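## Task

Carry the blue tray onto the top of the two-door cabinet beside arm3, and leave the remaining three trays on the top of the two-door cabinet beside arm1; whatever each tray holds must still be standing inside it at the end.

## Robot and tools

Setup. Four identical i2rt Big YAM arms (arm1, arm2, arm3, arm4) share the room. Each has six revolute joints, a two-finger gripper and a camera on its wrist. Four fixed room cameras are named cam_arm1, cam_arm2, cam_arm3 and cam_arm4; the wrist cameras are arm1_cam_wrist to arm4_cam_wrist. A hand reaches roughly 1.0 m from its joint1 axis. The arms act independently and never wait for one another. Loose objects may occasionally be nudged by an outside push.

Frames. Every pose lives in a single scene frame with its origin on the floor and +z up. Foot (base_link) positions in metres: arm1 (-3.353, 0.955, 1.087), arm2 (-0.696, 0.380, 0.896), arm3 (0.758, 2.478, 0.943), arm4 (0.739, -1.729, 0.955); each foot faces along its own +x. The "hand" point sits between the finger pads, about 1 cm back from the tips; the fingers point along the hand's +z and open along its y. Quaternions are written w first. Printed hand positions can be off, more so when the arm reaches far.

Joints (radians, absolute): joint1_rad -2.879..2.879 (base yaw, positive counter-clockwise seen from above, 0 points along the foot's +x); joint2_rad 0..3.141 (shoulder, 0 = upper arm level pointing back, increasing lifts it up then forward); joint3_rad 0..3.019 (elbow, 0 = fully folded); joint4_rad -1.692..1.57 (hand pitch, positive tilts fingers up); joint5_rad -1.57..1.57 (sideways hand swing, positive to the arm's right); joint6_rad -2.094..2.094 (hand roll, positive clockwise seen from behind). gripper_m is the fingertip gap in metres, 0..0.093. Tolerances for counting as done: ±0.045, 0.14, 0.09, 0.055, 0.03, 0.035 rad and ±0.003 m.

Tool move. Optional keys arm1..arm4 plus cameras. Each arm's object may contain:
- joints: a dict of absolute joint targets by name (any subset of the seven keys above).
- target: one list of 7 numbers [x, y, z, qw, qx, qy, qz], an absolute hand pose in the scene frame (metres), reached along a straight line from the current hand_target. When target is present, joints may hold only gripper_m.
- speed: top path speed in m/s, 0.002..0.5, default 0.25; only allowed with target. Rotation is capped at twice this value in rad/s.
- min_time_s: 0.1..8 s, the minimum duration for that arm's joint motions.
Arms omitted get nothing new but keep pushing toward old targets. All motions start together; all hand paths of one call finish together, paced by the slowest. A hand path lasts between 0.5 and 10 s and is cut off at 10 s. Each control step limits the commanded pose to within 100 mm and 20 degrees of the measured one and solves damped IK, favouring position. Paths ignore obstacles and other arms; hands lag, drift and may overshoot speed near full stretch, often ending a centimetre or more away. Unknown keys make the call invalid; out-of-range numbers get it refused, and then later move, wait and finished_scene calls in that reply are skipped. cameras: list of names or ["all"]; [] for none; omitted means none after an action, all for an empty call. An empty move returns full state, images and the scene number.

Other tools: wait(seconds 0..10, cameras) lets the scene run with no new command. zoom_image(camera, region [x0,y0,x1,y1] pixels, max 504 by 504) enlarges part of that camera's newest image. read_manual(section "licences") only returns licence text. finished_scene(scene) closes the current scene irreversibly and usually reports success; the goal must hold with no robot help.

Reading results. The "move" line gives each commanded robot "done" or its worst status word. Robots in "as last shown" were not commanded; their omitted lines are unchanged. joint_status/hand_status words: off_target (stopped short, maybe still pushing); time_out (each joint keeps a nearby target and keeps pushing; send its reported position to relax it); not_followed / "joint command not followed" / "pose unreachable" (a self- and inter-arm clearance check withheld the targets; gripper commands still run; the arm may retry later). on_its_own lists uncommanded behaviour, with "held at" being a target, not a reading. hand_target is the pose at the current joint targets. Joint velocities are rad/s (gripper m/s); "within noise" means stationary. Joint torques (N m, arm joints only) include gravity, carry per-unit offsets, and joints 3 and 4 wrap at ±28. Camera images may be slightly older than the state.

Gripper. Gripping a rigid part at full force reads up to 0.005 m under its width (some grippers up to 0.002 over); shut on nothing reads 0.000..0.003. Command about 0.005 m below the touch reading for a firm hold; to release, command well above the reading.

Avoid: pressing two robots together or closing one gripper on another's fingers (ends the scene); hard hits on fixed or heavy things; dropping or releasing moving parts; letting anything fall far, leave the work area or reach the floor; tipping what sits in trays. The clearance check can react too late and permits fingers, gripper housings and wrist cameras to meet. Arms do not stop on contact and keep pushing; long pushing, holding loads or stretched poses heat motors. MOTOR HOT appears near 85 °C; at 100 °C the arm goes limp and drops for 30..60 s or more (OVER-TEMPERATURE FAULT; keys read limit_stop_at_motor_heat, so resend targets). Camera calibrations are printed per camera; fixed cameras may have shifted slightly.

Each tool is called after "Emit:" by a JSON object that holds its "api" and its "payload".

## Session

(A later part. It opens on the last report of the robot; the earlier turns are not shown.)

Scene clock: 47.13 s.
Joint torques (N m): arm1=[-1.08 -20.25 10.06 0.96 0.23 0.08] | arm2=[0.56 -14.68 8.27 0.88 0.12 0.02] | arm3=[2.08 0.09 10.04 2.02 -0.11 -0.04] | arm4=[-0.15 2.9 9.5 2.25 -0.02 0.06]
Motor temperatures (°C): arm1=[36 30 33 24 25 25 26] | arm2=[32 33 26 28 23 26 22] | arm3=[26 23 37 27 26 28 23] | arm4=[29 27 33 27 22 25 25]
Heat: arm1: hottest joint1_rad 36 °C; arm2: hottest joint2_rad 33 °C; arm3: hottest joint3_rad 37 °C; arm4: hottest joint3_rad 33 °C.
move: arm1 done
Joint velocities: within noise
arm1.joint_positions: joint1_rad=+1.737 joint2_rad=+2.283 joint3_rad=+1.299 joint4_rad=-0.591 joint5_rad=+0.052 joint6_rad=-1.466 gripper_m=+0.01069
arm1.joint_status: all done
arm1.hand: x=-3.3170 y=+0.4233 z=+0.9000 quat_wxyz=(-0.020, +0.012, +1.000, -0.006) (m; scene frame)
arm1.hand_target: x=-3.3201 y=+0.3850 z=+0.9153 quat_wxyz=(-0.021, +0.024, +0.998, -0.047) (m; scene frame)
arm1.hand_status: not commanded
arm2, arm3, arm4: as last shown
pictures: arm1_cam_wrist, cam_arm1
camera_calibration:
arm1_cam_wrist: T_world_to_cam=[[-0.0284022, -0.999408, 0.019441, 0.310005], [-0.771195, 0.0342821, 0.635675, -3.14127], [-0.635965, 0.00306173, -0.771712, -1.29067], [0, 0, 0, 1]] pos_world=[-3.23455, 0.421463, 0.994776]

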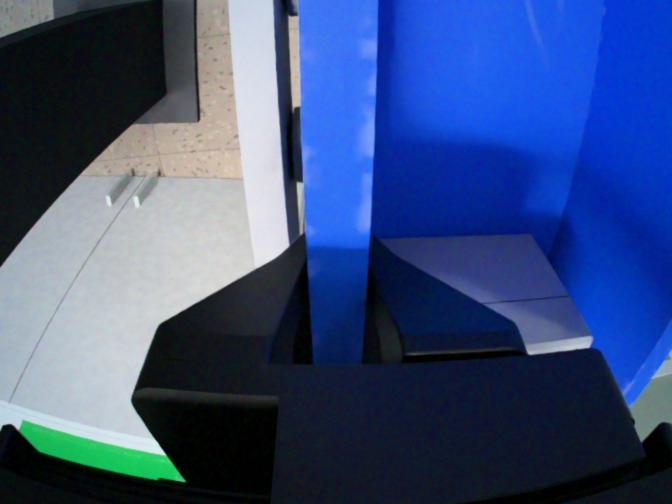

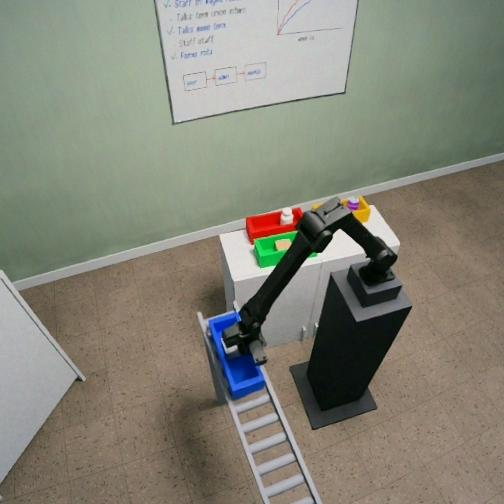

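Emit:
{"api": "move", "payload": {"arm1": {"joints": {"joint1_rad": 1.73, "joint2_rad": 2.295, "joint3_rad": 1.305, "joint4_rad": -0.558, "joint5_rad": 0.062, "joint6_rad": -1.453}, "min_time_s": 1.0}, "cameras": ["arm1_cam_wrist"]}}

Emit:
{"api": "zoom_image", "payload": {"camera": "arm1_cam_wrist", "region": [200, 0, 340, 260]}}

Scene clock: 49.43 s.
Joint torques (N m): arm1=[-0.79 -20.42 5.94 1.1 0.14 0.1] | arm2=[0.62 -14.62 8.25 0.9 0.12 0.03] | arm3=[1.9 0.15 10.1 2.19 -0.13 -0.03] | arm4=[-0.32 3.02 9.55 2.24 -0.03 0.05]
Motor temperatures (°C): arm1=[36 30 33 24 25 25 26] | arm2=[32 33 26 28 23 26 22] | arm3=[26 23 38 27 26 28 23] | arm4=[29 27 33 27 22 25 25]
Heat: arm1: hottest joint1_rad 36 °C; arm2: hottest joint2_rad 33 °C; arm3: hottest joint3_rad 38 °C; arm4: hottest joint3_rad 33 °C.
move: arm1 done
Joint velocities: within noise
arm1.joint_positions: joint1_rad=+1.737 joint2_rad=+2.293 joint3_rad=+1.299 joint4_rad=-0.583 joint5_rad=+0.054 joint6_rad=-1.465 gripper_m=+0.01069
arm1.joint_status: all done
arm1.hand: x=-3.3174 y=+0.4242 z=+0.8952 quat_wxyz=(-0.021, +0.012, +1.000, -0.005) (m; scene frame)
arm1.hand_target: x=-3.3221 y=+0.4150 z=+0.8954 quat_wxyz=(-0.024, +0.023, +0.999, -0.020) (m; scene frame)
arm1.hand_status: not commanded
arm2, arm3, arm4: as last shown
pictures: arm1_cam_wrist
camera_calibration:
arm1_cam_wrist: T_world_to_cam=[[-0.0295389, -0.999389, 0.0186587, 0.307984], [-0.769662, 0.0346512, 0.63751, -3.13529], [-0.637767, 0.00447039, -0.770216, -1.30257], [0, 0, 0, 1]] pos_world=[-3.23475, 0.422261, 0.98977]

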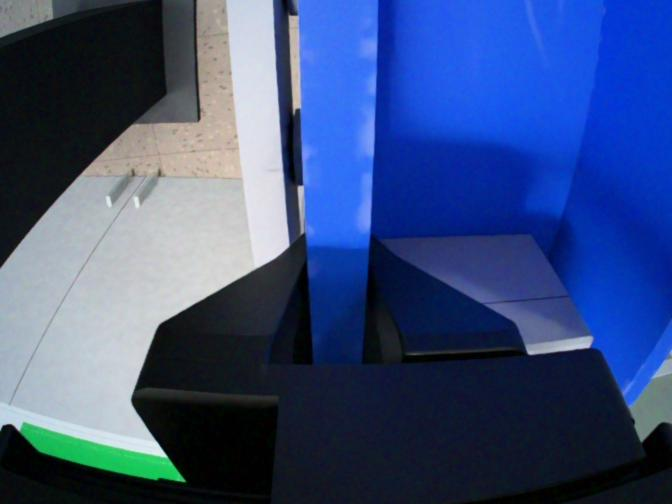

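Scaled by 1.938 from the camera's 672x504 image, which has a finer 960x720 frame.

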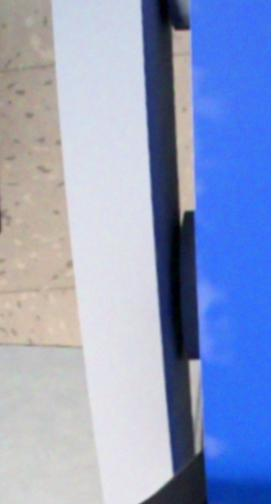

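Emit:
{"api": "move", "payload": {"arm1": {"joints": {"joint1_rad": 1.73, "joint2_rad": 2.315, "joint3_rad": 1.285, "joint4_rad": -0.553, "joint5_rad": 0.062, "joint6_rad": -1.453}, "min_time_s": 1.0}, "cameras": ["arm1_cam_wrist", "cam_arm1"]}}

Scene clock: 51.13 s.
Joint torques (N m): arm1=[-1.38 -18.73 4.53 0.91 -0.18 0.08] | arm2=[0.73 -14.51 8.28 0.85 0.12 0.01] | arm3=[1.85 0.09 10.1 2.13 -0.14 -0.01] | arm4=[-0.32 2.96 9.55 2.24 -0.03 0.06]
Motor temperatures (°C): arm1=[36 31 33 24 25 25 26] | arm2=[32 33 26 28 23 26 22] | arm3=[26 23 38 27 26 28 23] | arm4=[29 27 33 27 22 25 25]
Heat: arm1: hottest joint1_rad 36 °C; arm2: hottest joint2_rad 33 °C; arm3: hottest joint3_rad 38 °C; arm4: hottest joint3_rad 33 °C.
move: arm1 done
Joint velocities: within noise
arm1.joint_positions: joint1_rad=+1.737 joint2_rad=+2.296 joint3_rad=+1.294 joint4_rad=-0.573 joint5_rad=+0.064 joint6_rad=-1.465 gripper_m=+0.01069
arm1.joint_status: all done
arm1.hand: x=-3.3193 y=+0.4256 z=+0.8923 quat_wxyz=(-0.026, +0.012, +1.000, -0.006) (m; scene frame)
arm1.hand_target: x=-3.3232 y=+0.4318 z=+0.8809 quat_wxyz=(-0.025, +0.022, +0.999, -0.002) (m; scene frame)
arm1.hand_status: not commanded
arm2, arm3, arm4: as last shown
pictures: arm1_cam_wrist, cam_arm1
camera_calibration:
arm1_cam_wrist: T_world_to_cam=[[-0.0294135, -0.999348, 0.0209406, 0.307763], [-0.763125, 0.0359816, 0.645248, -3.12065], [-0.645581, 0.00299872, -0.763686, -1.3372], [0, 0, 0, 1]] pos_world=[-3.23566, 0.423858, 0.985948]

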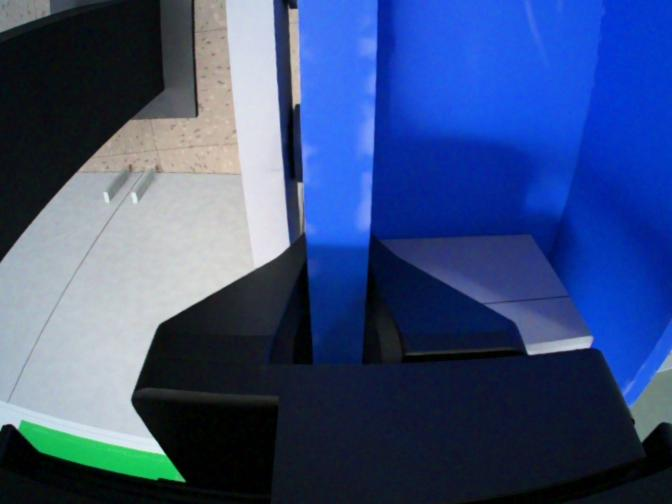

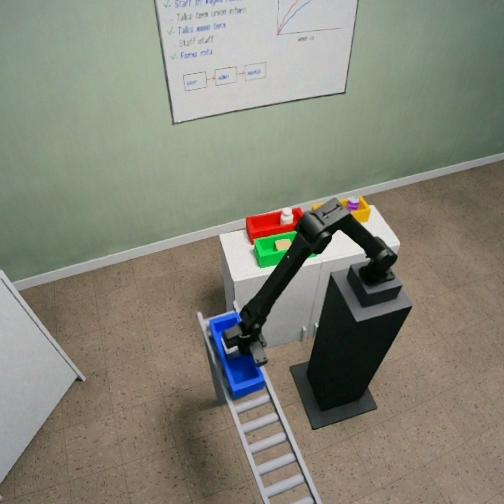

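Emit:
{"api": "move", "payload": {"arm1": {"joints": {"joint1_rad": 1.73, "joint2_rad": 2.335, "joint3_rad": 1.285, "joint4_rad": -0.548, "joint5_rad": 0.066, "joint6_rad": -1.453}, "min_time_s": 0.8}, "cameras": ["arm1_cam_wrist"]}}

Scene clock: 53.77 s.
Joint torques (N m): arm1=[-0.85 -17.03 4.59 0.99 -0.32 0.09] | arm2=[0.5 -14.74 8.24 0.88 0.12 0.01] | arm3=[1.85 0.32 10.17 2.07 -0.15 -0.04] | arm4=[-0.21 2.9 9.54 2.25 -0.02 0.05]
Motor temperatures (°C): arm1=[36 31 33 24 25 25 26] | arm2=[32 33 26 28 23 26 22] | arm3=[26 23 38 27 26 28 23] | arm4=[29 27 33 27 22 25 25]
Heat: arm1: hottest joint1_rad 36 °C; arm2: hottest joint2_rad 33 °C; arm3: hottest joint3_rad 38 °C; arm4: hottest joint3_rad 33 °C.
move: arm1 done
Joint velocities: within noise
arm1.joint_positions: joint1_rad=+1.737 joint2_rad=+2.301 joint3_rad=+1.294 joint4_rad=-0.570 joint5_rad=+0.072 joint6_rad=-1.465 gripper_m=+0.01069
arm1.joint_status: all done
arm1.hand: x=-3.3206 y=+0.4262 z=+0.8902 quat_wxyz=(-0.030, +0.012, +0.999, -0.006) (m; scene frame)
arm1.hand_target: x=-3.3242 y=+0.4373 z=+0.8709 quat_wxyz=(-0.028, +0.022, +0.999, +0.005) (m; scene frame)
arm1.hand_status: not commanded
arm2, arm3, arm4: as last shown
pictures: arm1_cam_wrist
camera_calibration:
arm1_cam_wrist: T_world_to_cam=[[-0.0292398, -0.999368, 0.020237, 0.309563], [-0.75834, 0.0353683, 0.6509, -3.10925], [-0.651204, 0.00368566, -0.758894, -1.3628], [0, 0, 0, 1]] pos_world=[-3.23628, 0.424359, 0.983329]

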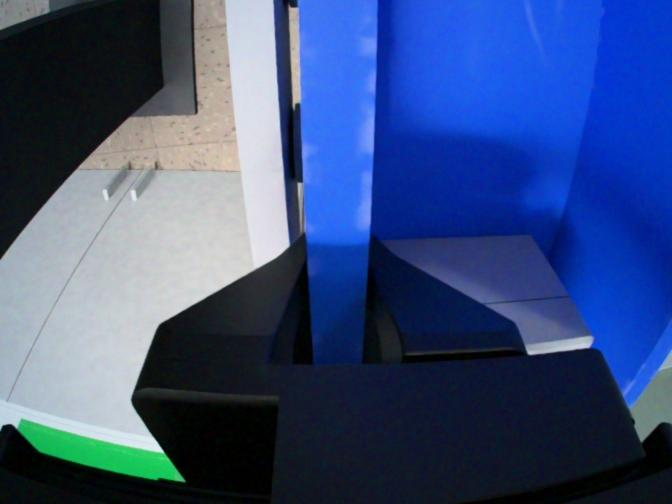

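Emit:
{"api": "move", "payload": {"arm1": {"target": [-3.23, 0.4373, 1.07, -0.0, 0.012, 1.0, 0.0], "speed": 0.45, "joints": {"gripper_m": 0.093}}, "cameras": ["cam_arm1", "arm1_cam_wrist"]}}

Scene clock: 56.50 s.
Joint torques (N m): arm1=[-0.44 -16.21 10.65 -0.1 -0.21 0.11] | arm2=[0.67 -14.51 8.21 0.91 0.12 0.02] | arm3=[1.9 0.38 10.14 2.1 -0.11 -0.03] | arm4=[-0.32 2.9 9.55 2.25 -0.03 0.05]
Motor temperatures (°C): arm1=[36 31 33 24 25 25 26] | arm2=[32 33 27 28 23 26 22] | arm3=[26 23 38 27 26 28 23] | arm4=[29 27 33 27 22 25 25]
Heat: arm1: hottest joint1_rad 36 °C; arm2: hottest joint2_rad 33 °C; arm3: hottest joint3_rad 38 °C; arm4: hottest joint3_rad 33 °C.
move: arm1 done
Joint velocities: within noise
arm1.joint_positions: joint1_rad=+1.893 joint2_rad=+1.941 joint3_rad=+1.284 joint4_rad=-0.924 joint5_rad=+0.010 joint6_rad=-1.325 gripper_m=+0.09292
arm1.joint_status: all done
arm1.hand: x=-3.2323 y=+0.4468 z=+1.0718 quat_wxyz=(+0.000, +0.005, +1.000, -0.002) (m; scene frame)
arm1.hand_target: x=-3.2301 y=+0.4376 z=+1.0700 quat_wxyz=(+0.000, +0.012, +1.000, +0.000) (m; scene frame)
arm1.hand_status: done (0.010 m and 0.9 deg from the pose sent, 0.202 m and 3.5 deg at the start; pose on its path clipped on 5 of 44 steps)
arm2: as last shown
arm3.joint_positions: joint1_rad=-0.415 joint2_rad=+0.640 joint3_rad=+1.444 joint4_rad=-1.295 joint5_rad=-0.232 joint6_rad=-0.126 gripper_m=+0.09396
arm3.joint_status: not commanded
arm3.hand: x=+0.9993 y=+2.5240 z=+1.5132 quat_wxyz=(-0.512, +0.127, -0.846, -0.077) (m; scene frame)
arm3.hand_target: x=+0.9965 y=+2.5239 z=+1.5259 quat_wxyz=(-0.524, +0.127, -0.839, -0.076) (m; scene frame)
arm3.hand_status: not commanded
arm4.joint_positions: joint1_rad=+0.385 joint2_rad=+0.628 joint3_rad=+1.385 joint4_rad=-1.571 joint5_rad=-0.065 joint6_rad=-0.063 gripper_m=+0.09396
arm4.joint_status: not commanded
arm4.hand: x=+0.9336 y=-1.7515 z=+1.4482 quat_wxyz=(-0.377, -0.040, -0.925, +0.016) (m; scene frame)
arm4.hand_target: x=+0.9321 y=-1.7512 z=+1.4566 quat_wxyz=(-0.387, -0.040, -0.921, +0.018) (m; scene frame)
arm4.hand_status: not commanded
pictures: arm1_cam_wrist, cam_arm1
camera_calibration:
arm1_cam_wrist: T_world_to_cam=[[-0.0150174, -0.999812, 0.0122383, 0.383847], [-0.796253, 0.0193612, 0.604654, -3.22698], [-0.604778, -0.000664378, -0.796394, -0.975324], [0, 0, 0, 1]] pos_world=[-3.15358, 0.445605, 1.16977]

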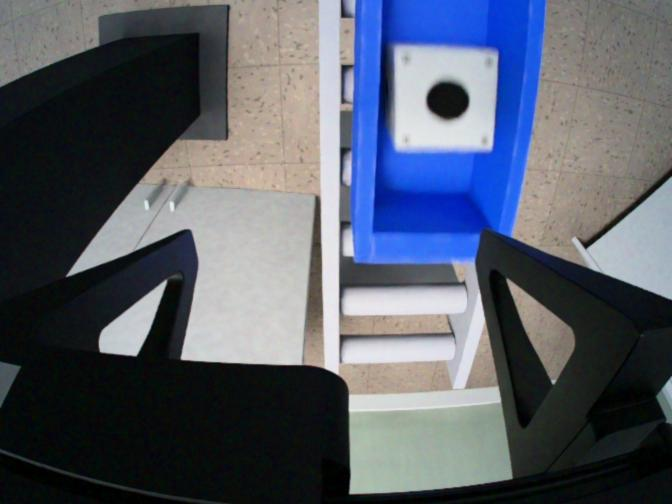

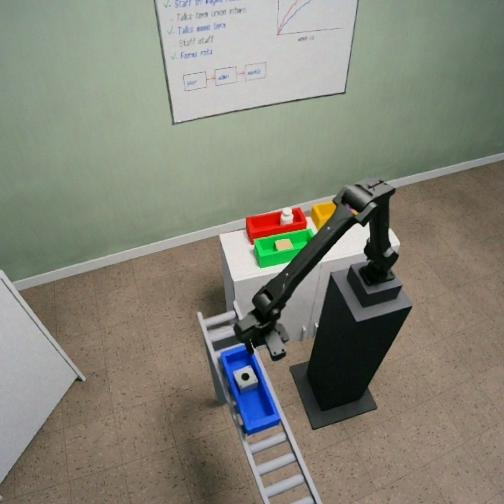

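Emit:
{"api": "move", "payload": {"arm1": {"joints": {"joint1_rad": 1.893, "joint2_rad": 0.7, "joint3_rad": 1.2, "joint4_rad": -1.2, "joint5_rad": 0.0, "joint6_rad": -0.5}, "min_time_s": 3}, "cameras": ["cam_arm2", "arm2_cam_wrist", "cam_arm3", "arm3_cam_wrist"]}}

Scene clock: 60.80 s.
Joint torques (N m): arm1=[-0.91 0.73 8.53 1.02 -0.19 0.16] | arm2=[0.62 -14.56 8.24 0.85 0.11 0.02] | arm3=[1.79 0.21 10.21 2.1 -0.14 -0.03] | arm4=[-0.26 2.9 9.54 2.24 -0.04 0.05]
Motor temperatures (°C): arm1=[36 30 33 24 25 25 26] | arm2=[32 34 27 28 23 26 22] | arm3=[26 23 38 27 26 28 23] | arm4=[29 27 33 27 22 25 25]
Heat: arm1: hottest joint1_rad 36 °C; arm2: hottest joint2_rad 34 °C; arm3: hottest joint3_rad 38 °C; arm4: hottest joint3_rad 33 °C.
move: arm1 done
Joint velocities: within noise
arm1.joint_positions: joint1_rad=+1.893 joint2_rad=+0.694 joint3_rad=+1.216 joint4_rad=-1.183 joint5_rad=+0.003 joint6_rad=-0.514 gripper_m=+0.09293
arm1.joint_status: all done
arm1.hand: x=-3.2886 y=+0.6676 z=+1.5542 quat_wxyz=(+0.271, +0.359, +0.820, -0.354) (m; scene frame)
arm1.hand_target: x=-3.2880 y=+0.6679 z=+1.5406 quat_wxyz=(+0.263, +0.368, +0.826, -0.337) (m; scene frame)
arm1.hand_status: not commanded
arm2, arm3, arm4: as last shown
pictures: arm2_cam_wrist, arm3_cam_wrist, cam_arm2, cam_arm3
camera_calibration:
arm2_cam_wrist: T_world_to_cam=[[-0.0144483, 0.999881, -0.00544243, -0.339039], [0.814269, 0.0149248, 0.580296, 0.393232], [0.580308, 0.00395268, -0.814388, 1.51504], [0, 0, 0, 1]] pos_world=[-1.20428, 0.327141, 1.00379]
arm3_cam_wrist: T_world_to_cam=[[0.283081, -0.959083, -0.00503636, 2.14474], [-0.858881, -0.251161, -0.446364, 2.17264], [0.426835, 0.130683, -0.894837, 0.724394], [0, 0, 0, 1]] pos_world=[0.949714, 2.508, 1.62881]

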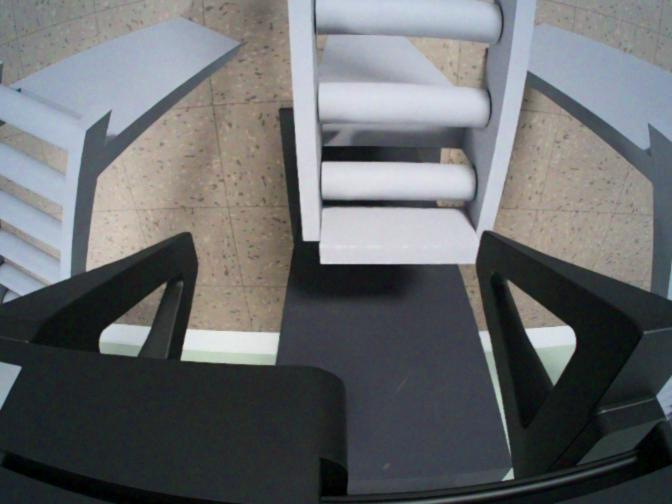

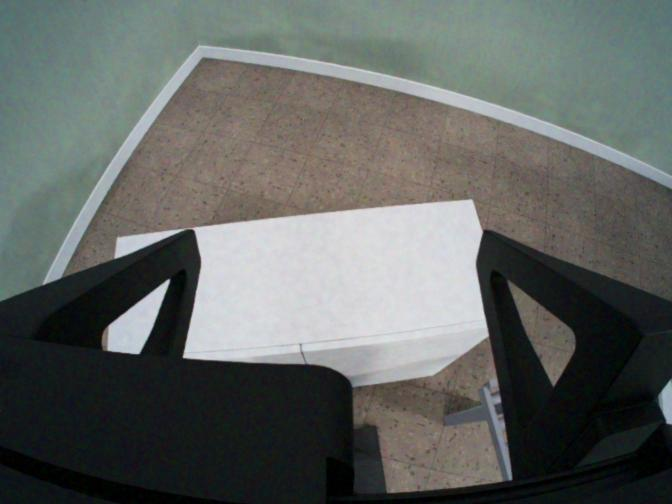

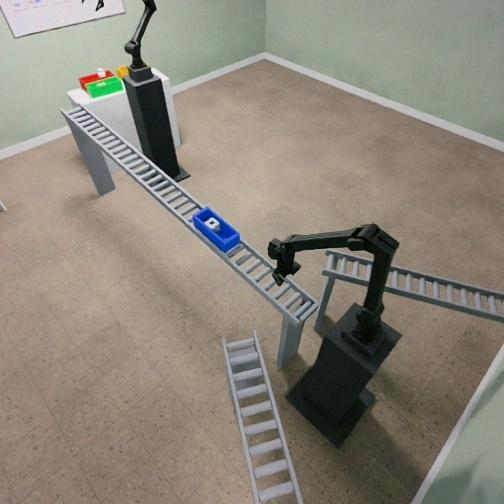

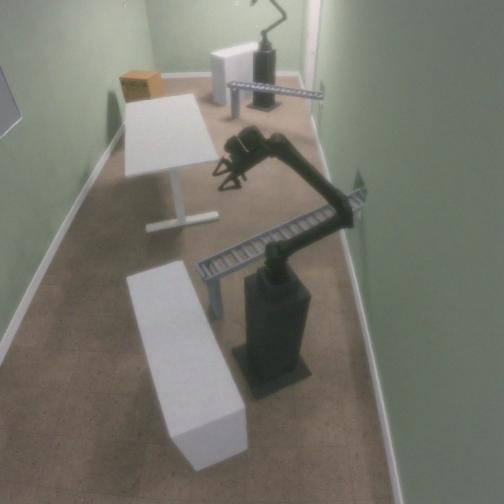

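Emit:
{"api": "wait", "payload": {"seconds": 2.0, "cameras": ["cam_arm2", "arm2_cam_wrist"]}}

Scene clock: 64.37 s.
Joint torques (N m): arm1=[-0.97 0.44 8.72 1.05 -0.2 0.13] | arm2=[0.62 -14.51 8.21 0.9 0.11 0.01] | arm3=[1.85 0.26 10.18 2.07 -0.13 -0.04] | arm4=[-0.26 2.84 9.54 2.25 -0.03 0.06]
Motor temperatures (°C): arm1=[36 30 33 24 25 25 26] | arm2=[32 34 27 28 23 26 22] | arm3=[26 23 38 27 26 28 23] | arm4=[29 27 33 27 22 25 25]
Heat: arm1: hottest joint1_rad 36 °C; arm2: hottest joint2_rad 34 °C; arm3: hottest joint3_rad 38 °C; arm4: hottest joint3_rad 33 °C.
Joint velocities: within noise
arm1.joint_positions: joint1_rad=+1.893 joint2_rad=+0.694 joint3_rad=+1.216 joint4_rad=-1.183 joint5_rad=+0.003 joint6_rad=-0.514 gripper_m=+0.09293
arm1.joint_status: all done
arm1.hand: x=-3.2886 y=+0.6676 z=+1.5542 quat_wxyz=(+0.271, +0.359, +0.820, -0.354) (m; scene frame)
arm1.hand_target: x=-3.2880 y=+0.6679 z=+1.5406 quat_wxyz=(+0.263, +0.368, +0.826, -0.337) (m; scene frame)
arm1.hand_status: not commanded
arm2.joint_positions: joint1_rad=+0.098 joint2_rad=+1.713 joint3_rad=+1.028 joint4_rad=-0.892 joint5_rad=+0.000 joint6_rad=+0.118 gripper_m=+0.09397
arm2.joint_status: not commanded
arm2.hand: x=-1.1300 y=+0.3262 z=+0.9060 quat_wxyz=(-0.005, -1.000, -0.004, +0.001) (m; scene frame)
arm2.hand_target: x=-1.1311 y=+0.3258 z=+0.9039 quat_wxyz=(-0.006, -1.000, +0.000, +0.004) (m; scene frame)
arm2.hand_status: not commanded
arm3.joint_positions: joint1_rad=-0.415 joint2_rad=+0.640 joint3_rad=+1.444 joint4_rad=-1.295 joint5_rad=-0.232 joint6_rad=-0.126 gripper_m=+0.09396
arm3.joint_status: not commanded
arm3.hand: x=+0.9993 y=+2.5240 z=+1.5132 quat_wxyz=(-0.512, +0.127, -0.846, -0.077) (m; scene frame)
arm3.hand_target: x=+0.9965 y=+2.5239 z=+1.5259 quat_wxyz=(-0.524, +0.127, -0.839, -0.076) (m; scene frame)
arm3.hand_status: not commanded
arm4.joint_positions: joint1_rad=+0.385 joint2_rad=+0.628 joint3_rad=+1.385 joint4_rad=-1.571 joint5_rad=-0.065 joint6_rad=-0.063 gripper_m=+0.09396
arm4.joint_status: not commanded
arm4.hand: x=+0.9336 y=-1.7515 z=+1.4482 quat_wxyz=(-0.377, -0.040, -0.925, +0.016) (m; scene frame)
arm4.hand_target: x=+0.9321 y=-1.7512 z=+1.4566 quat_wxyz=(-0.387, -0.040, -0.921, +0.018) (m; scene frame)
arm4.hand_status: not commanded
wait: 2.00 s; at rest from the start
pictures: arm2_cam_wrist, cam_arm2
camera_calibration:
arm2_cam_wrist: T_world_to_cam=[[-0.0144483, 0.999881, -0.00544243, -0.339039], [0.814269, 0.0149248, 0.580296, 0.393232], [0.580308, 0.00395268, -0.814388, 1.51504], [0, 0, 0, 1]] pos_world=[-1.20428, 0.327141, 1.00379]

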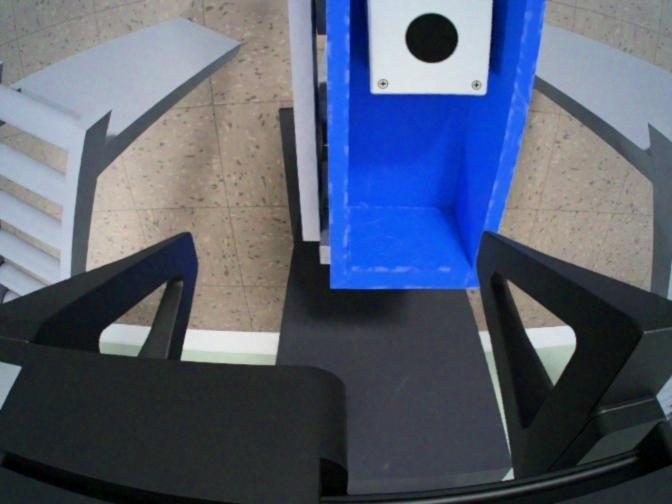

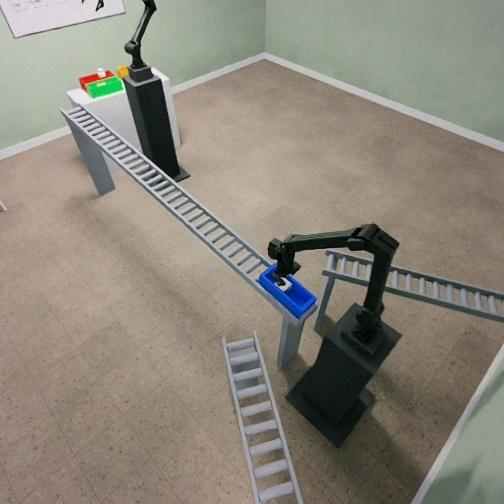

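Emit:
{"api": "move", "payload": {"arm2": {"target": [-1.108, 0.3285, 0.80, 0, -1.0, -0.006, 0], "speed": 0.2}, "cameras": ["arm2_cam_wrist"]}}

Emit:
{"api": "zoom_image", "payload": {"camera": "arm2_cam_wrist", "region": [200, 120, 480, 400]}}

Scene clock: 69.67 s.
Joint torques (N m): arm1=[-0.56 0.26 8.7 1.09 -0.19 0.12] | arm2=[0.79 -13.98 6.71 0.87 0.21 -0.1] | arm3=[1.9 0.15 10.14 2.11 -0.14 -0.04] | arm4=[-0.21 2.9 9.54 2.25 -0.04 0.05]
Motor temperatures (°C): arm1=[36 30 33 24 25 25 26] | arm2=[32 34 27 28 23 26 22] | arm3=[26 23 38 27 26 28 23] | arm4=[29 27 34 27 22 25 25]
Heat: arm1: hottest joint1_rad 36 °C; arm2: hottest joint2_rad 34 °C; arm3: hottest joint3_rad 38 °C; arm4: hottest joint3_rad 34 °C.
move: arm2 done
Joint velocities: within noise
arm1, arm3, arm4: as last shown
arm2.joint_positions: joint1_rad=+0.098 joint2_rad=+1.882 joint3_rad=+0.900 joint4_rad=-0.602 joint5_rad=+0.008 joint6_rad=+0.118 gripper_m=+0.09397
arm2.joint_status: not commanded
arm2.hand: x=-1.1050 y=+0.3297 z=+0.8039 quat_wxyz=(-0.001, -1.000, -0.004, -0.002) (m; scene frame)
arm2.hand_target: x=-1.1078 y=+0.3286 z=+0.8000 quat_wxyz=(+0.000, -1.000, -0.006, +0.000) (m; scene frame)
arm2.hand_status: done (0.005 m and 0.4 deg from the pose sent, 0.108 m and 0.7 deg at the start)
pictures: arm2_cam_wrist
camera_calibration:
arm2_cam_wrist: T_world_to_cam=[[-0.0144771, 0.999888, 0.00377496, -0.35021], [0.810052, 0.00951508, 0.586281, 0.424415], [0.58618, 0.0115456, -0.810099, 1.418], [0, 0, 0, 1]] pos_world=[-1.18007, 0.329761, 0.901212]

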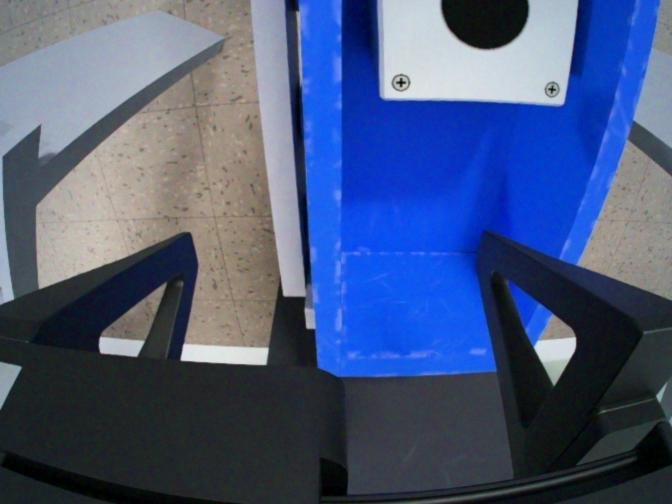

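Scaled by 1.800 from the camera's 672x504 image, which has a finer 960x720 frame.

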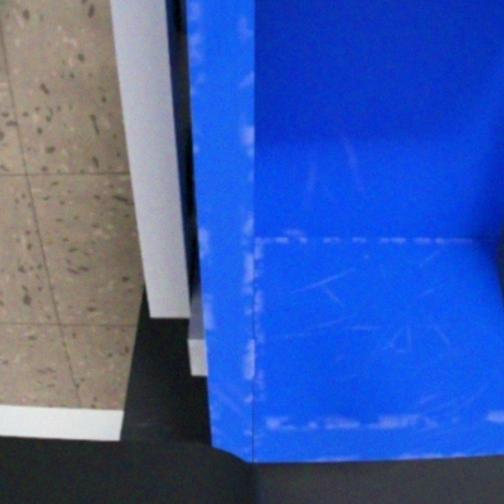

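Emit:
{"api": "move", "payload": {"arm2": {"target": [-1.107, 0.3247, 0.7305, 0, -1.0, -0.008, 0], "speed": 0.2}, "cameras": ["arm2_cam_wrist"]}}

Scene clock: 71.90 s.
Joint torques (N m): arm1=[-0.62 0.44 8.59 1.06 -0.2 0.15] | arm2=[1.38 -14.8 5.56 0.88 0.21 -0.05] | arm3=[1.85 0.26 10.1 2.06 -0.13 -0.05] | arm4=[-0.26 2.96 9.52 2.24 -0.03 0.06]
Motor temperatures (°C): arm1=[36 30 33 24 25 25 26] | arm2=[32 34 27 28 23 26 22] | arm3=[26 23 38 27 26 28 23] | arm4=[29 27 34 27 22 25 25]
Heat: arm1: hottest joint1_rad 36 °C; arm2: hottest joint2_rad 34 °C; arm3: hottest joint3_rad 38 °C; arm4: hottest joint3_rad 34 °C.
move: arm2 done
Joint velocities: within noise
arm1, arm3, arm4: as last shown
arm2.joint_positions: joint1_rad=+0.098 joint2_rad=+2.061 joint3_rad=+0.900 joint4_rad=-0.430 joint5_rad=+0.008 joint6_rad=+0.118 gripper_m=+0.09397
arm2.joint_status: not commanded
arm2.hand: x=-1.1018 y=+0.3294 z=+0.7339 quat_wxyz=(+0.000, -1.000, -0.004, -0.005) (m; scene frame)
arm2.hand_target: x=-1.1067 y=+0.3248 z=+0.7306 quat_wxyz=(+0.000, -1.000, -0.008, +0.000) (m; scene frame)
arm2.hand_status: done (0.008 m and 0.8 deg from the pose sent, 0.074 m and 0.6 deg at the start)
pictures: arm2_cam_wrist
camera_calibration:
arm2_cam_wrist: T_world_to_cam=[[-0.0145296, 0.999885, 0.00441264, -0.350098], [0.806686, 0.00911443, 0.59091, 0.455954], [0.590801, 0.0121453, -0.806726, 1.36181], [0, 0, 0, 1]] pos_world=[-1.17746, 0.329362, 0.830722]

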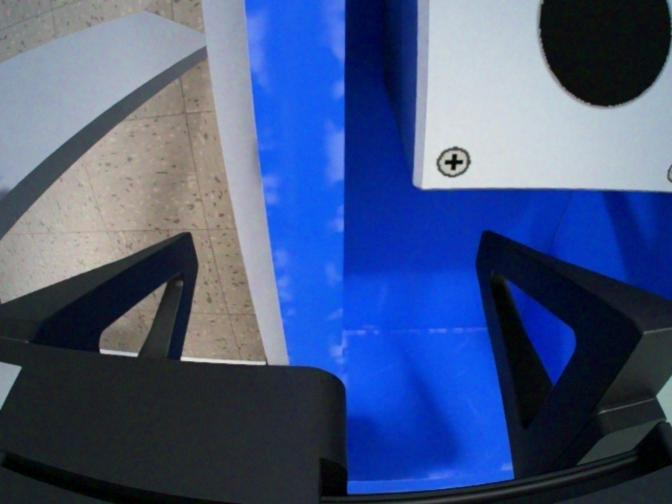

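Emit:
{"api": "move", "payload": {"arm2": {"joints": {"joint1_rad": 0.119, "gripper_m": 0.006}, "min_time_s": 0.4}, "cameras": ["arm2_cam_wrist"]}}

Scene clock: 73.50 s.
Joint torques (N m): arm1=[-0.91 0.5 8.62 1.02 -0.2 0.13] | arm2=[1.32 -14.86 5.55 0.83 0.05 -0.1] | arm3=[1.49 0.26 10.1 2 -0.13 -0.04] | arm4=[-0.32 2.84 9.54 2.25 -0.04 0.06]
Motor temperatures (°C): arm1=[36 30 33 24 25 25 26] | arm2=[32 34 27 28 23 26 22] | arm3=[26 23 38 27 26 28 23] | arm4=[29 27 34 27 22 25 25]
Heat: arm1: hottest joint1_rad 36 °C; arm2: hottest joint2_rad 34 °C; arm3: hottest joint3_rad 38 °C; arm4: hottest joint3_rad 34 °C.
move: arm2 off_target
Joint velocities: within noise
arm1, arm3, arm4: as last shown
arm2.joint_positions: joint1_rad=+0.110 joint2_rad=+2.061 joint3_rad=+0.900 joint4_rad=-0.429 joint5_rad=+0.012 joint6_rad=+0.121 gripper_m=+0.01089
arm2.joint_status: gripper_m off_target (ended at +0.01092, target +0.00600); the others done
arm2.hand: x=-1.1014 y=+0.3249 z=+0.7339 quat_wxyz=(+0.001, -1.000, -0.008, -0.005) (m; scene frame)
arm2.hand_target: x=-1.1062 y=+0.3202 z=+0.7306 quat_wxyz=(+0.000, -1.000, -0.014, +0.000) (m; scene frame)
arm2.hand_status: not commanded
pictures: arm2_cam_wrist
camera_calibration:
arm2_cam_wrist: T_world_to_cam=[[-0.0237775, 0.999686, 0.00795262, -0.358374], [0.80718, 0.0145042, 0.590127, 0.454954], [0.589826, 0.0204509, -0.807272, 1.35822], [0, 0, 0, 1]] pos_world=[-1.17687, 0.323886, 0.830823]

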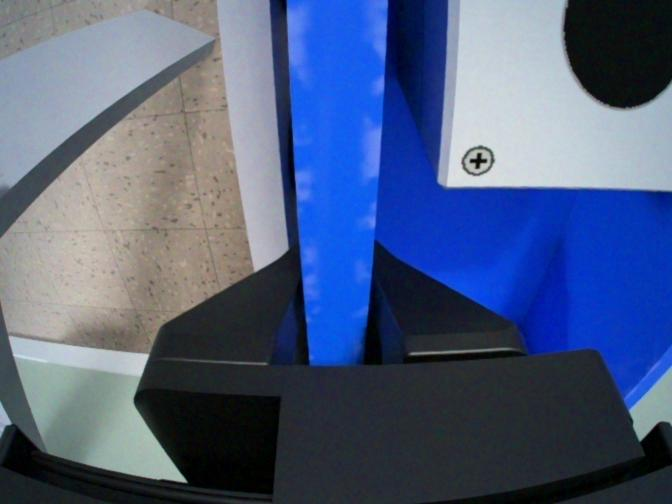

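Emit:
{"api": "move", "payload": {"arm2": {"target": [-1.1062, 0.3215, 0.905, 0, -1.0, -0.014, 0], "speed": 0.25}, "cameras": ["arm2_cam_wrist", "cam_arm2"]}}

Scene clock: 75.53 s.
Joint torques (N m): arm1=[-0.67 0.44 8.64 1.01 -0.19 0.14] | arm2=[1.26 -15.5 12.53 -0.02 0.39 -0.08] | arm3=[1.85 0.38 10.06 2.04 -0.12 -0.03] | arm4=[-0.26 2.84 9.54 2.25 -0.03 0.06]
Motor temperatures (°C): arm1=[36 30 33 24 25 25 26] | arm2=[32 34 27 28 23 26 23] | arm3=[26 23 39 27 26 28 23] | arm4=[29 27 34 27 22 25 25]
Heat: arm1: hottest joint1_rad 36 °C; arm2: hottest joint2_rad 34 °C; arm3: hottest joint3_rad 39 °C; arm4: hottest joint3_rad 34 °C.
move: arm2 off_target
Joint velocities: within noise
arm1, arm3, arm4: as last shown
arm2.joint_positions: joint1_rad=+0.110 joint2_rad=+1.689 joint3_rad=+0.900 joint4_rad=-0.869 joint5_rad=+0.003 joint6_rad=+0.121 gripper_m=+0.01089
arm2.joint_status: not commanded
arm2.hand: x=-1.0744 y=+0.3287 z=+0.8799 quat_wxyz=(+0.002, -0.999, -0.009, -0.039) (m; scene frame)
arm2.hand_target: x=-1.1046 y=+0.3216 z=+0.9057 quat_wxyz=(+0.000, -1.000, -0.014, +0.000) (m; scene frame)
arm2.hand_status: off_target (0.041 m and 4.5 deg from the pose sent, 0.171 m and 0.9 deg at the start)
pictures: arm2_cam_wrist, cam_arm2
camera_calibration:
arm2_cam_wrist: T_world_to_cam=[[-0.0249569, 0.999662, 0.00730104, -0.36333], [0.765133, 0.0144004, 0.643711, 0.254635], [0.643388, 0.0216513, -0.765234, 1.48034], [0, 0, 0, 1]] pos_world=[-1.15633, 0.327489, 0.971546]

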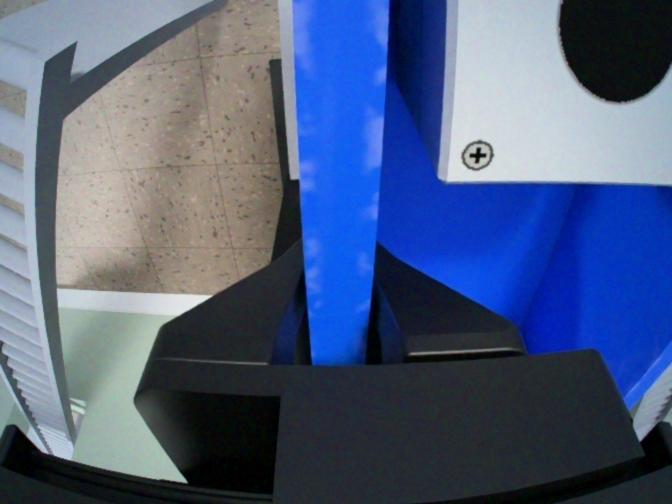

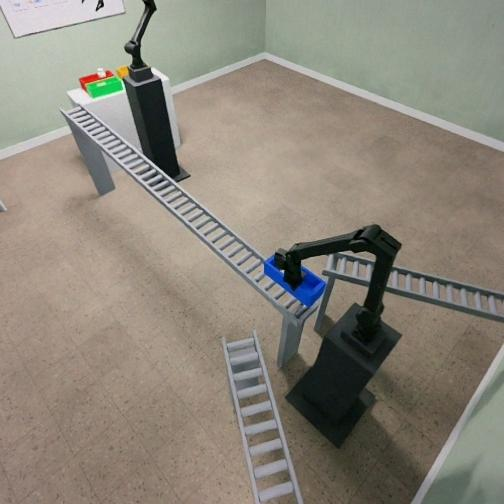

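Emit:
{"api": "move", "payload": {"arm2": {"joints": {"joint1_rad": -1.04, "joint2_rad": 1.862, "joint3_rad": 1.235, "joint4_rad": -0.835, "joint5_rad": -0.035, "joint6_rad": -1.545}, "min_time_s": 3}, "cameras": ["arm2_cam_wrist", "cam_arm2"]}}

Emit:
{"api": "zoom_image", "payload": {"camera": "arm2_cam_wrist", "region": [200, 0, 340, 260]}}

Scene clock: 82.63 s.
Joint torques (N m): arm1=[-0.73 0.67 8.66 1.06 -0.2 0.13] | arm2=[0.73 -18.55 13.59 1.03 -0.51 -0.21] | arm3=[1.79 0.44 10.11 2.06 -0.13 -0.02] | arm4=[-0.26 2.84 9.51 2.24 -0.03 0.06]
Motor temperatures (°C): arm1=[36 30 33 24 25 24 26] | arm2=[31 33 28 28 23 26 23] | arm3=[26 23 39 27 26 28 23] | arm4=[29 27 34 27 22 25 25]
Heat: arm1: hottest joint1_rad 36 °C; arm2: hottest joint2_rad 33 °C; arm3: hottest joint3_rad 39 °C; arm4: hottest joint3_rad 34 °C.
move: arm2 done
Joint velocities: within noise
arm1, arm3, arm4: as last shown
arm2.joint_positions: joint1_rad=-1.042 joint2_rad=+1.874 joint3_rad=+1.171 joint4_rad=-0.853 joint5_rad=-0.024 joint6_rad=-1.535 gripper_m=+0.01089
arm2.joint_status: all done
arm2.hand: x=-0.9609 y=+0.7978 z=+0.8697 quat_wxyz=(-0.001, -0.966, -0.257, +0.019) (m; scene frame)
arm2.hand_target: x=-0.9828 y=+0.8283 z=+0.8962 quat_wxyz=(+0.043, -0.963, -0.263, +0.038) (m; scene frame)
arm2.hand_status: not commanded
pictures: arm2_cam_wrist, cam_arm2
camera_calibration:
arm2_cam_wrist: T_world_to_cam=[[-0.503045, 0.864164, 0.0128825, -1.1856], [0.724498, 0.413522, 0.551454, -0.109548], [0.47122, 0.28674, -0.834106, 1.07224], [0, 0, 0, 1]] pos_world=[-1.0223, 0.762397, 0.970046]

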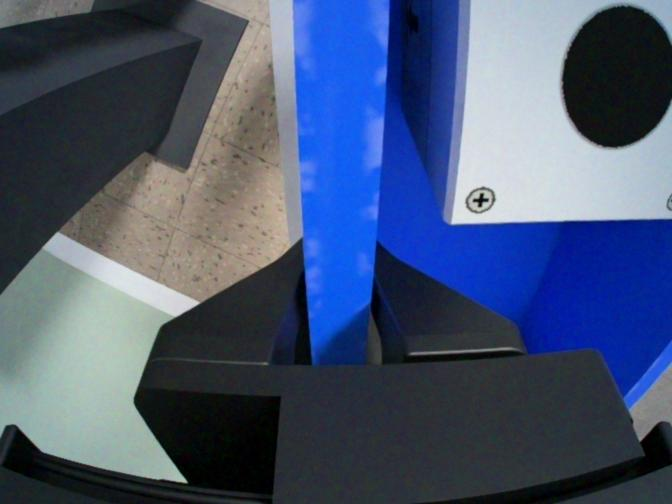

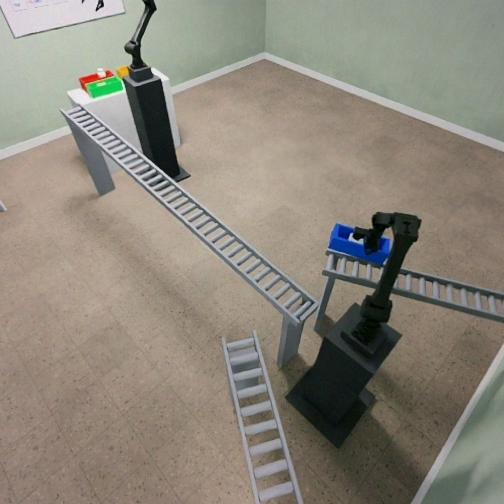

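Scaled by 1.938 from the camera's 672x504 image, which has a finer 960x720 frame.

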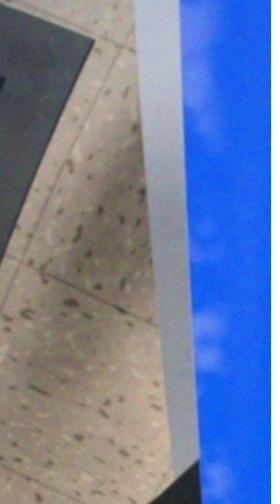

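Emit:
{"api": "move", "payload": {"arm2": {"joints": {"joint1_rad": -1.06, "joint2_rad": 2.041, "joint3_rad": 1.145, "joint4_rad": -0.62, "joint5_rad": -0.055, "joint6_rad": -1.565}, "min_time_s": 1.8}, "cameras": ["arm2_cam_wrist"]}}

Emit:
{"api": "zoom_image", "payload": {"camera": "arm2_cam_wrist", "region": [200, 0, 340, 260]}}

Scene clock: 88.40 s.
Joint torques (N m): arm1=[-1.03 0.56 8.57 1.11 -0.21 0.15] | arm2=[0.03 -19.66 7.76 1.03 -0.56 -0.19] | arm3=[1.67 0.32 10.07 2.1 -0.12 -0.03] | arm4=[-0.32 3.02 9.58 2.22 -0.03 0.06]
Motor temperatures (°C): arm1=[36 29 34 24 25 24 26] | arm2=[31 33 28 28 23 26 24] | arm3=[26 23 39 27 25 28 23] | arm4=[29 27 34 27 22 25 25]
Heat: arm1: hottest joint1_rad 36 °C; arm2: hottest joint2_rad 33 °C; arm3: hottest joint3_rad 39 °C; arm4: hottest joint3_rad 34 °C.
move: arm2 done
Joint velocities: within noise
arm1, arm3, arm4: as last shown
arm2.joint_positions: joint1_rad=-1.050 joint2_rad=+2.057 joint3_rad=+1.130 joint4_rad=-0.639 joint5_rad=-0.043 joint6_rad=-1.554 gripper_m=+0.01089
arm2.joint_status: all done
arm2.hand: x=-0.9584 y=+0.7925 z=+0.7734 quat_wxyz=(-0.008, -0.964, -0.263, +0.027) (m; scene frame)
arm2.hand_target: x=-0.9646 y=+0.8087 z=+0.7847 quat_wxyz=(+0.015, -0.964, -0.263, +0.039) (m; scene frame)
arm2.hand_status: not commanded
pictures: arm2_cam_wrist
camera_calibration:
arm2_cam_wrist: T_world_to_cam=[[-0.513217, 0.858249, 0.0042444, -1.17686], [0.725862, 0.431402, 0.535739, -0.056832], [0.457966, 0.278031, -0.844373, 0.994427], [0, 0, 0, 1]] pos_world=[-1.01815, 0.758073, 0.87511]

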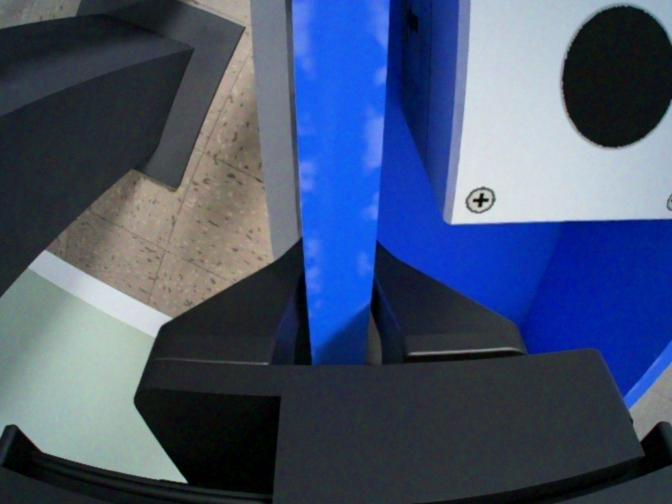

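Scaled by 1.938 from the camera's 672x504 image, which has a finer 960x720 frame.

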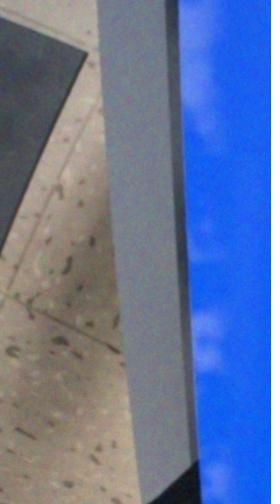

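Emit:
{"api": "move", "payload": {"arm2": {"joints": {"joint1_rad": -1.06, "joint2_rad": 2.121, "joint3_rad": 1.136, "joint4_rad": -0.533, "joint5_rad": -0.056, "joint6_rad": -1.58}, "min_time_s": 1.2}, "cameras": ["arm2_cam_wrist"]}}

Emit:
{"api": "zoom_image", "payload": {"camera": "arm2_cam_wrist", "region": [200, 0, 340, 260]}}

Scene clock: 94.17 s.
Joint torques (N m): arm1=[-0.62 0.67 8.69 1.06 -0.2 0.13] | arm2=[-0.03 -19.9 6.79 1.05 -0.58 -0.19] | arm3=[1.9 0.09 10.11 2.11 -0.11 -0.03] | arm4=[-0.26 2.96 9.54 2.21 -0.03 0.06]
Motor temperatures (°C): arm1=[36 29 34 24 25 24 26] | arm2=[31 34 28 28 23 26 24] | arm3=[26 23 39 27 25 28 23] | arm4=[28 27 34 27 22 25 25]
Heat: arm1: hottest joint1_rad 36 °C; arm2: hottest joint2_rad 34 °C; arm3: hottest joint3_rad 39 °C; arm4: hottest joint3_rad 34 °C.
move: arm2 done
Joint velocities: within noise
arm1, arm3, arm4: as last shown
arm2.joint_positions: joint1_rad=-1.050 joint2_rad=+2.135 joint3_rad=+1.124 joint4_rad=-0.552 joint5_rad=-0.044 joint6_rad=-1.569 gripper_m=+0.01089
arm2.joint_status: all done
arm2.hand: x=-0.9574 y=+0.7896 z=+0.7360 quat_wxyz=(-0.006, -0.962, -0.270, +0.028) (m; scene frame)
arm2.hand_target: x=-0.9630 y=+0.8047 z=+0.7451 quat_wxyz=(+0.014, -0.962, -0.271, +0.040) (m; scene frame)
arm2.hand_status: not commanded
pictures: arm2_cam_wrist
camera_calibration:
arm2_cam_wrist: T_world_to_cam=[[-0.52586, 0.850532, 0.00811202, -1.18256], [0.720843, 0.440573, 0.535052, -0.0477654], [0.451505, 0.28721, -0.84478, 0.950024], [0, 0, 0, 1]] pos_world=[-1.01637, 0.753995, 0.837711]

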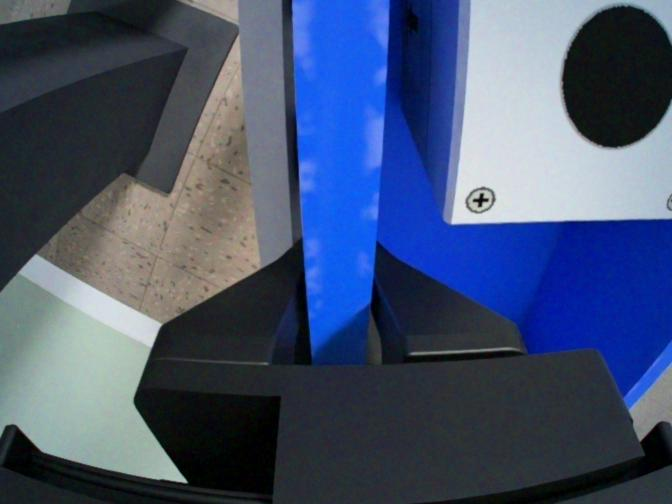

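Scaled by 1.938 from the camera's 672x504 image, which has a finer 960x720 frame.

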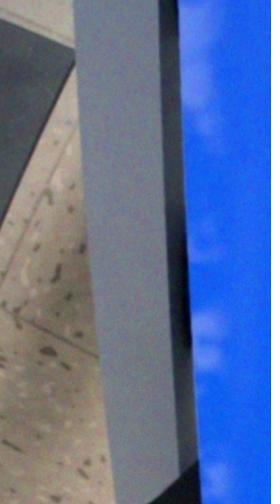

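Emit:
{"api": "move", "payload": {"arm2": {"joints": {"joint1_rad": -1.06, "joint2_rad": 2.148, "joint3_rad": 1.134, "joint4_rad": -0.506, "joint5_rad": -0.056, "joint6_rad": -1.58}, "min_time_s": 0.8}, "cameras": ["arm2_cam_wrist"]}}

Scene clock: 96.27 s.
Joint torques (N m): arm1=[-0.5 0.79 8.61 1.07 -0.23 0.14] | arm2=[-0.03 -19.55 6.45 1.1 -0.56 -0.19] | arm3=[1.73 0.62 10.1 2.07 -0.11 -0.03] | arm4=[-0.26 2.84 9.57 2.25 -0.03 0.06]
Motor temperatures (°C): arm1=[36 29 34 24 25 24 26] | arm2=[31 34 28 28 23 26 24] | arm3=[26 23 39 27 25 28 23] | arm4=[28 27 34 27 22 25 25]
Heat: arm1: hottest joint1_rad 36 °C; arm2: hottest joint2_rad 34 °C; arm3: hottest joint3_rad 39 °C; arm4: hottest joint3_rad 34 °C.
move: arm2 done
Joint velocities: within noise
arm1.joint_positions: joint1_rad=+1.893 joint2_rad=+0.694 joint3_rad=+1.216 joint4_rad=-1.183 joint5_rad=+0.003 joint6_rad=-0.514 gripper_m=+0.09293
arm1.joint_status: not commanded
arm1.hand: x=-3.2886 y=+0.6676 z=+1.5542 quat_wxyz=(+0.271, +0.359, +0.820, -0.354) (m; scene frame)
arm1.hand_target: x=-3.2880 y=+0.6679 z=+1.5406 quat_wxyz=(+0.263, +0.368, +0.826, -0.337) (m; scene frame)
arm1.hand_status: not commanded
arm2.joint_positions: joint1_rad=-1.050 joint2_rad=+2.157 joint3_rad=+1.124 joint4_rad=-0.525 joint5_rad=-0.044 joint6_rad=-1.570 gripper_m=+0.01089
arm2.joint_status: all done
arm2.hand: x=-0.9576 y=+0.7897 z=+0.7257 quat_wxyz=(-0.004, -0.962, -0.270, +0.029) (m; scene frame)
arm2.hand_target: x=-0.9620 y=+0.8027 z=+0.7321 quat_wxyz=(+0.013, -0.962, -0.271, +0.039) (m; scene frame)
arm2.hand_status: not commanded
arm3.joint_positions: joint1_rad=-0.415 joint2_rad=+0.640 joint3_rad=+1.444 joint4_rad=-1.295 joint5_rad=-0.232 joint6_rad=-0.126 gripper_m=+0.09396
arm3.joint_status: not commanded
arm3.hand: x=+0.9993 y=+2.5240 z=+1.5132 quat_wxyz=(-0.512, +0.127, -0.846, -0.077) (m; scene frame)
arm3.hand_target: x=+0.9965 y=+2.5239 z=+1.5259 quat_wxyz=(-0.524, +0.127, -0.839, -0.076) (m; scene frame)
arm3.hand_status: not commanded
arm4.joint_positions: joint1_rad=+0.385 joint2_rad=+0.628 joint3_rad=+1.385 joint4_rad=-1.571 joint5_rad=-0.065 joint6_rad=-0.063 gripper_m=+0.09396
arm4.joint_status: not commanded
arm4.hand: x=+0.9336 y=-1.7515 z=+1.4482 quat_wxyz=(-0.377, -0.040, -0.925, +0.016) (m; scene frame)
arm4.hand_target: x=+0.9321 y=-1.7512 z=+1.4566 quat_wxyz=(-0.387, -0.040, -0.921, +0.018) (m; scene frame)
arm4.hand_status: not commanded
pictures: arm2_cam_wrist
camera_calibration:
arm2_cam_wrist: T_world_to_cam=[[-0.526495, 0.850077, 0.0131361, -1.18656], [0.721893, 0.438836, 0.535064, -0.0398373], [0.44908, 0.291191, -0.84471, 0.935957], [0, 0, 0, 1]] pos_world=[-1.01628, 0.753605, 0.827514]

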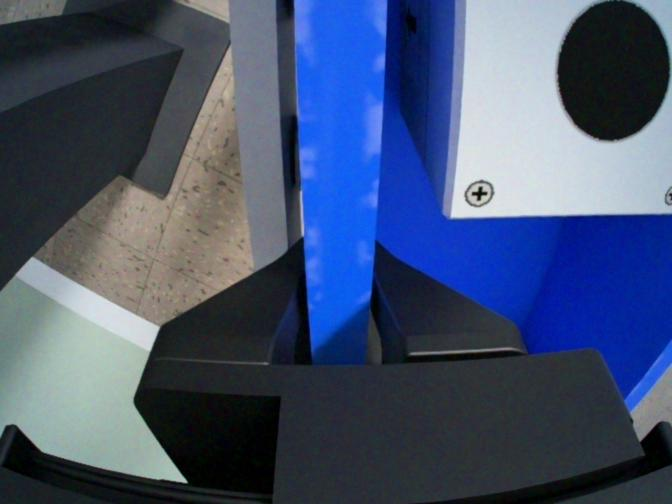

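Emit:
{"api": "move", "payload": {"arm2": {"joints": {"joint1_rad": -1.06, "joint2_rad": 2.172, "joint3_rad": 1.132, "joint4_rad": -0.488, "joint5_rad": -0.058, "joint6_rad": -1.58}, "min_time_s": 0.8}, "cameras": ["arm2_cam_wrist", "cam_arm2"]}}

Scene clock: 97.67 s.
Joint torques (N m): arm1=[-0.5 0.85 8.66 1.14 -0.21 0.14] | arm2=[0.09 -18.37 6.23 0.99 -0.6 -0.18] | arm3=[1.9 0.26 10.15 2.07 -0.12 -0.03] | arm4=[-0.26 2.96 9.54 2.25 -0.02 0.06]
Motor temperatures (°C): arm1=[36 29 34 24 25 24 26] | arm2=[31 34 28 28 23 26 24] | arm3=[26 23 39 27 25 28 23] | arm4=[28 27 34 27 22 25 25]
Heat: arm1: hottest joint1_rad 36 °C; arm2: hottest joint2_rad 34 °C; arm3: hottest joint3_rad 39 °C; arm4: hottest joint3_rad 34 °C.
move: arm2 done
Joint velocities: within noise
arm1, arm3, arm4: as last shown
arm2.joint_positions: joint1_rad=-1.051 joint2_rad=+2.168 joint3_rad=+1.124 joint4_rad=-0.504 joint5_rad=-0.046 joint6_rad=-1.570 gripper_m=+0.01089
arm2.joint_status: all done
arm2.hand: x=-0.9585 y=+0.7912 z=+0.7207 quat_wxyz=(+0.000, -0.962, -0.270, +0.031) (m; scene frame)
arm2.hand_target: x=-0.9604 y=+0.7992 z=+0.7206 quat_wxyz=(+0.009, -0.962, -0.270, +0.039) (m; scene frame)
arm2.hand_status: not commanded
pictures: arm2_cam_wrist, cam_arm2
camera_calibration:
arm2_cam_wrist: T_world_to_cam=[[-0.525943, 0.850216, 0.0227267, -1.19473], [0.725496, 0.434525, 0.533707, -0.0293379], [0.443891, 0.297188, -0.845364, 0.922334], [0, 0, 0, 1]] pos_world=[-1.01649, 0.754421, 0.822518]

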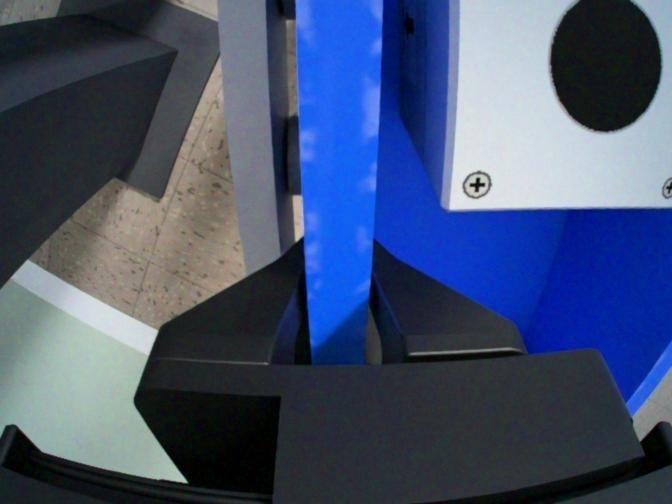

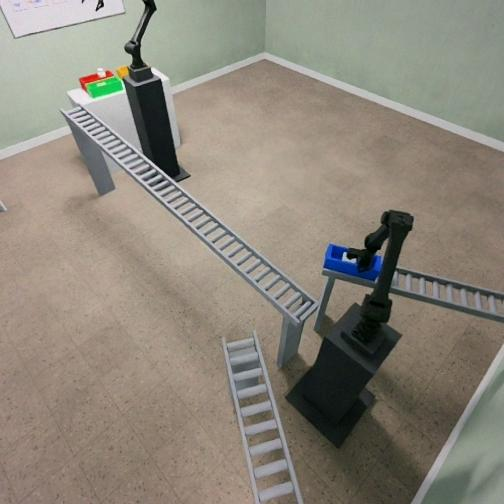

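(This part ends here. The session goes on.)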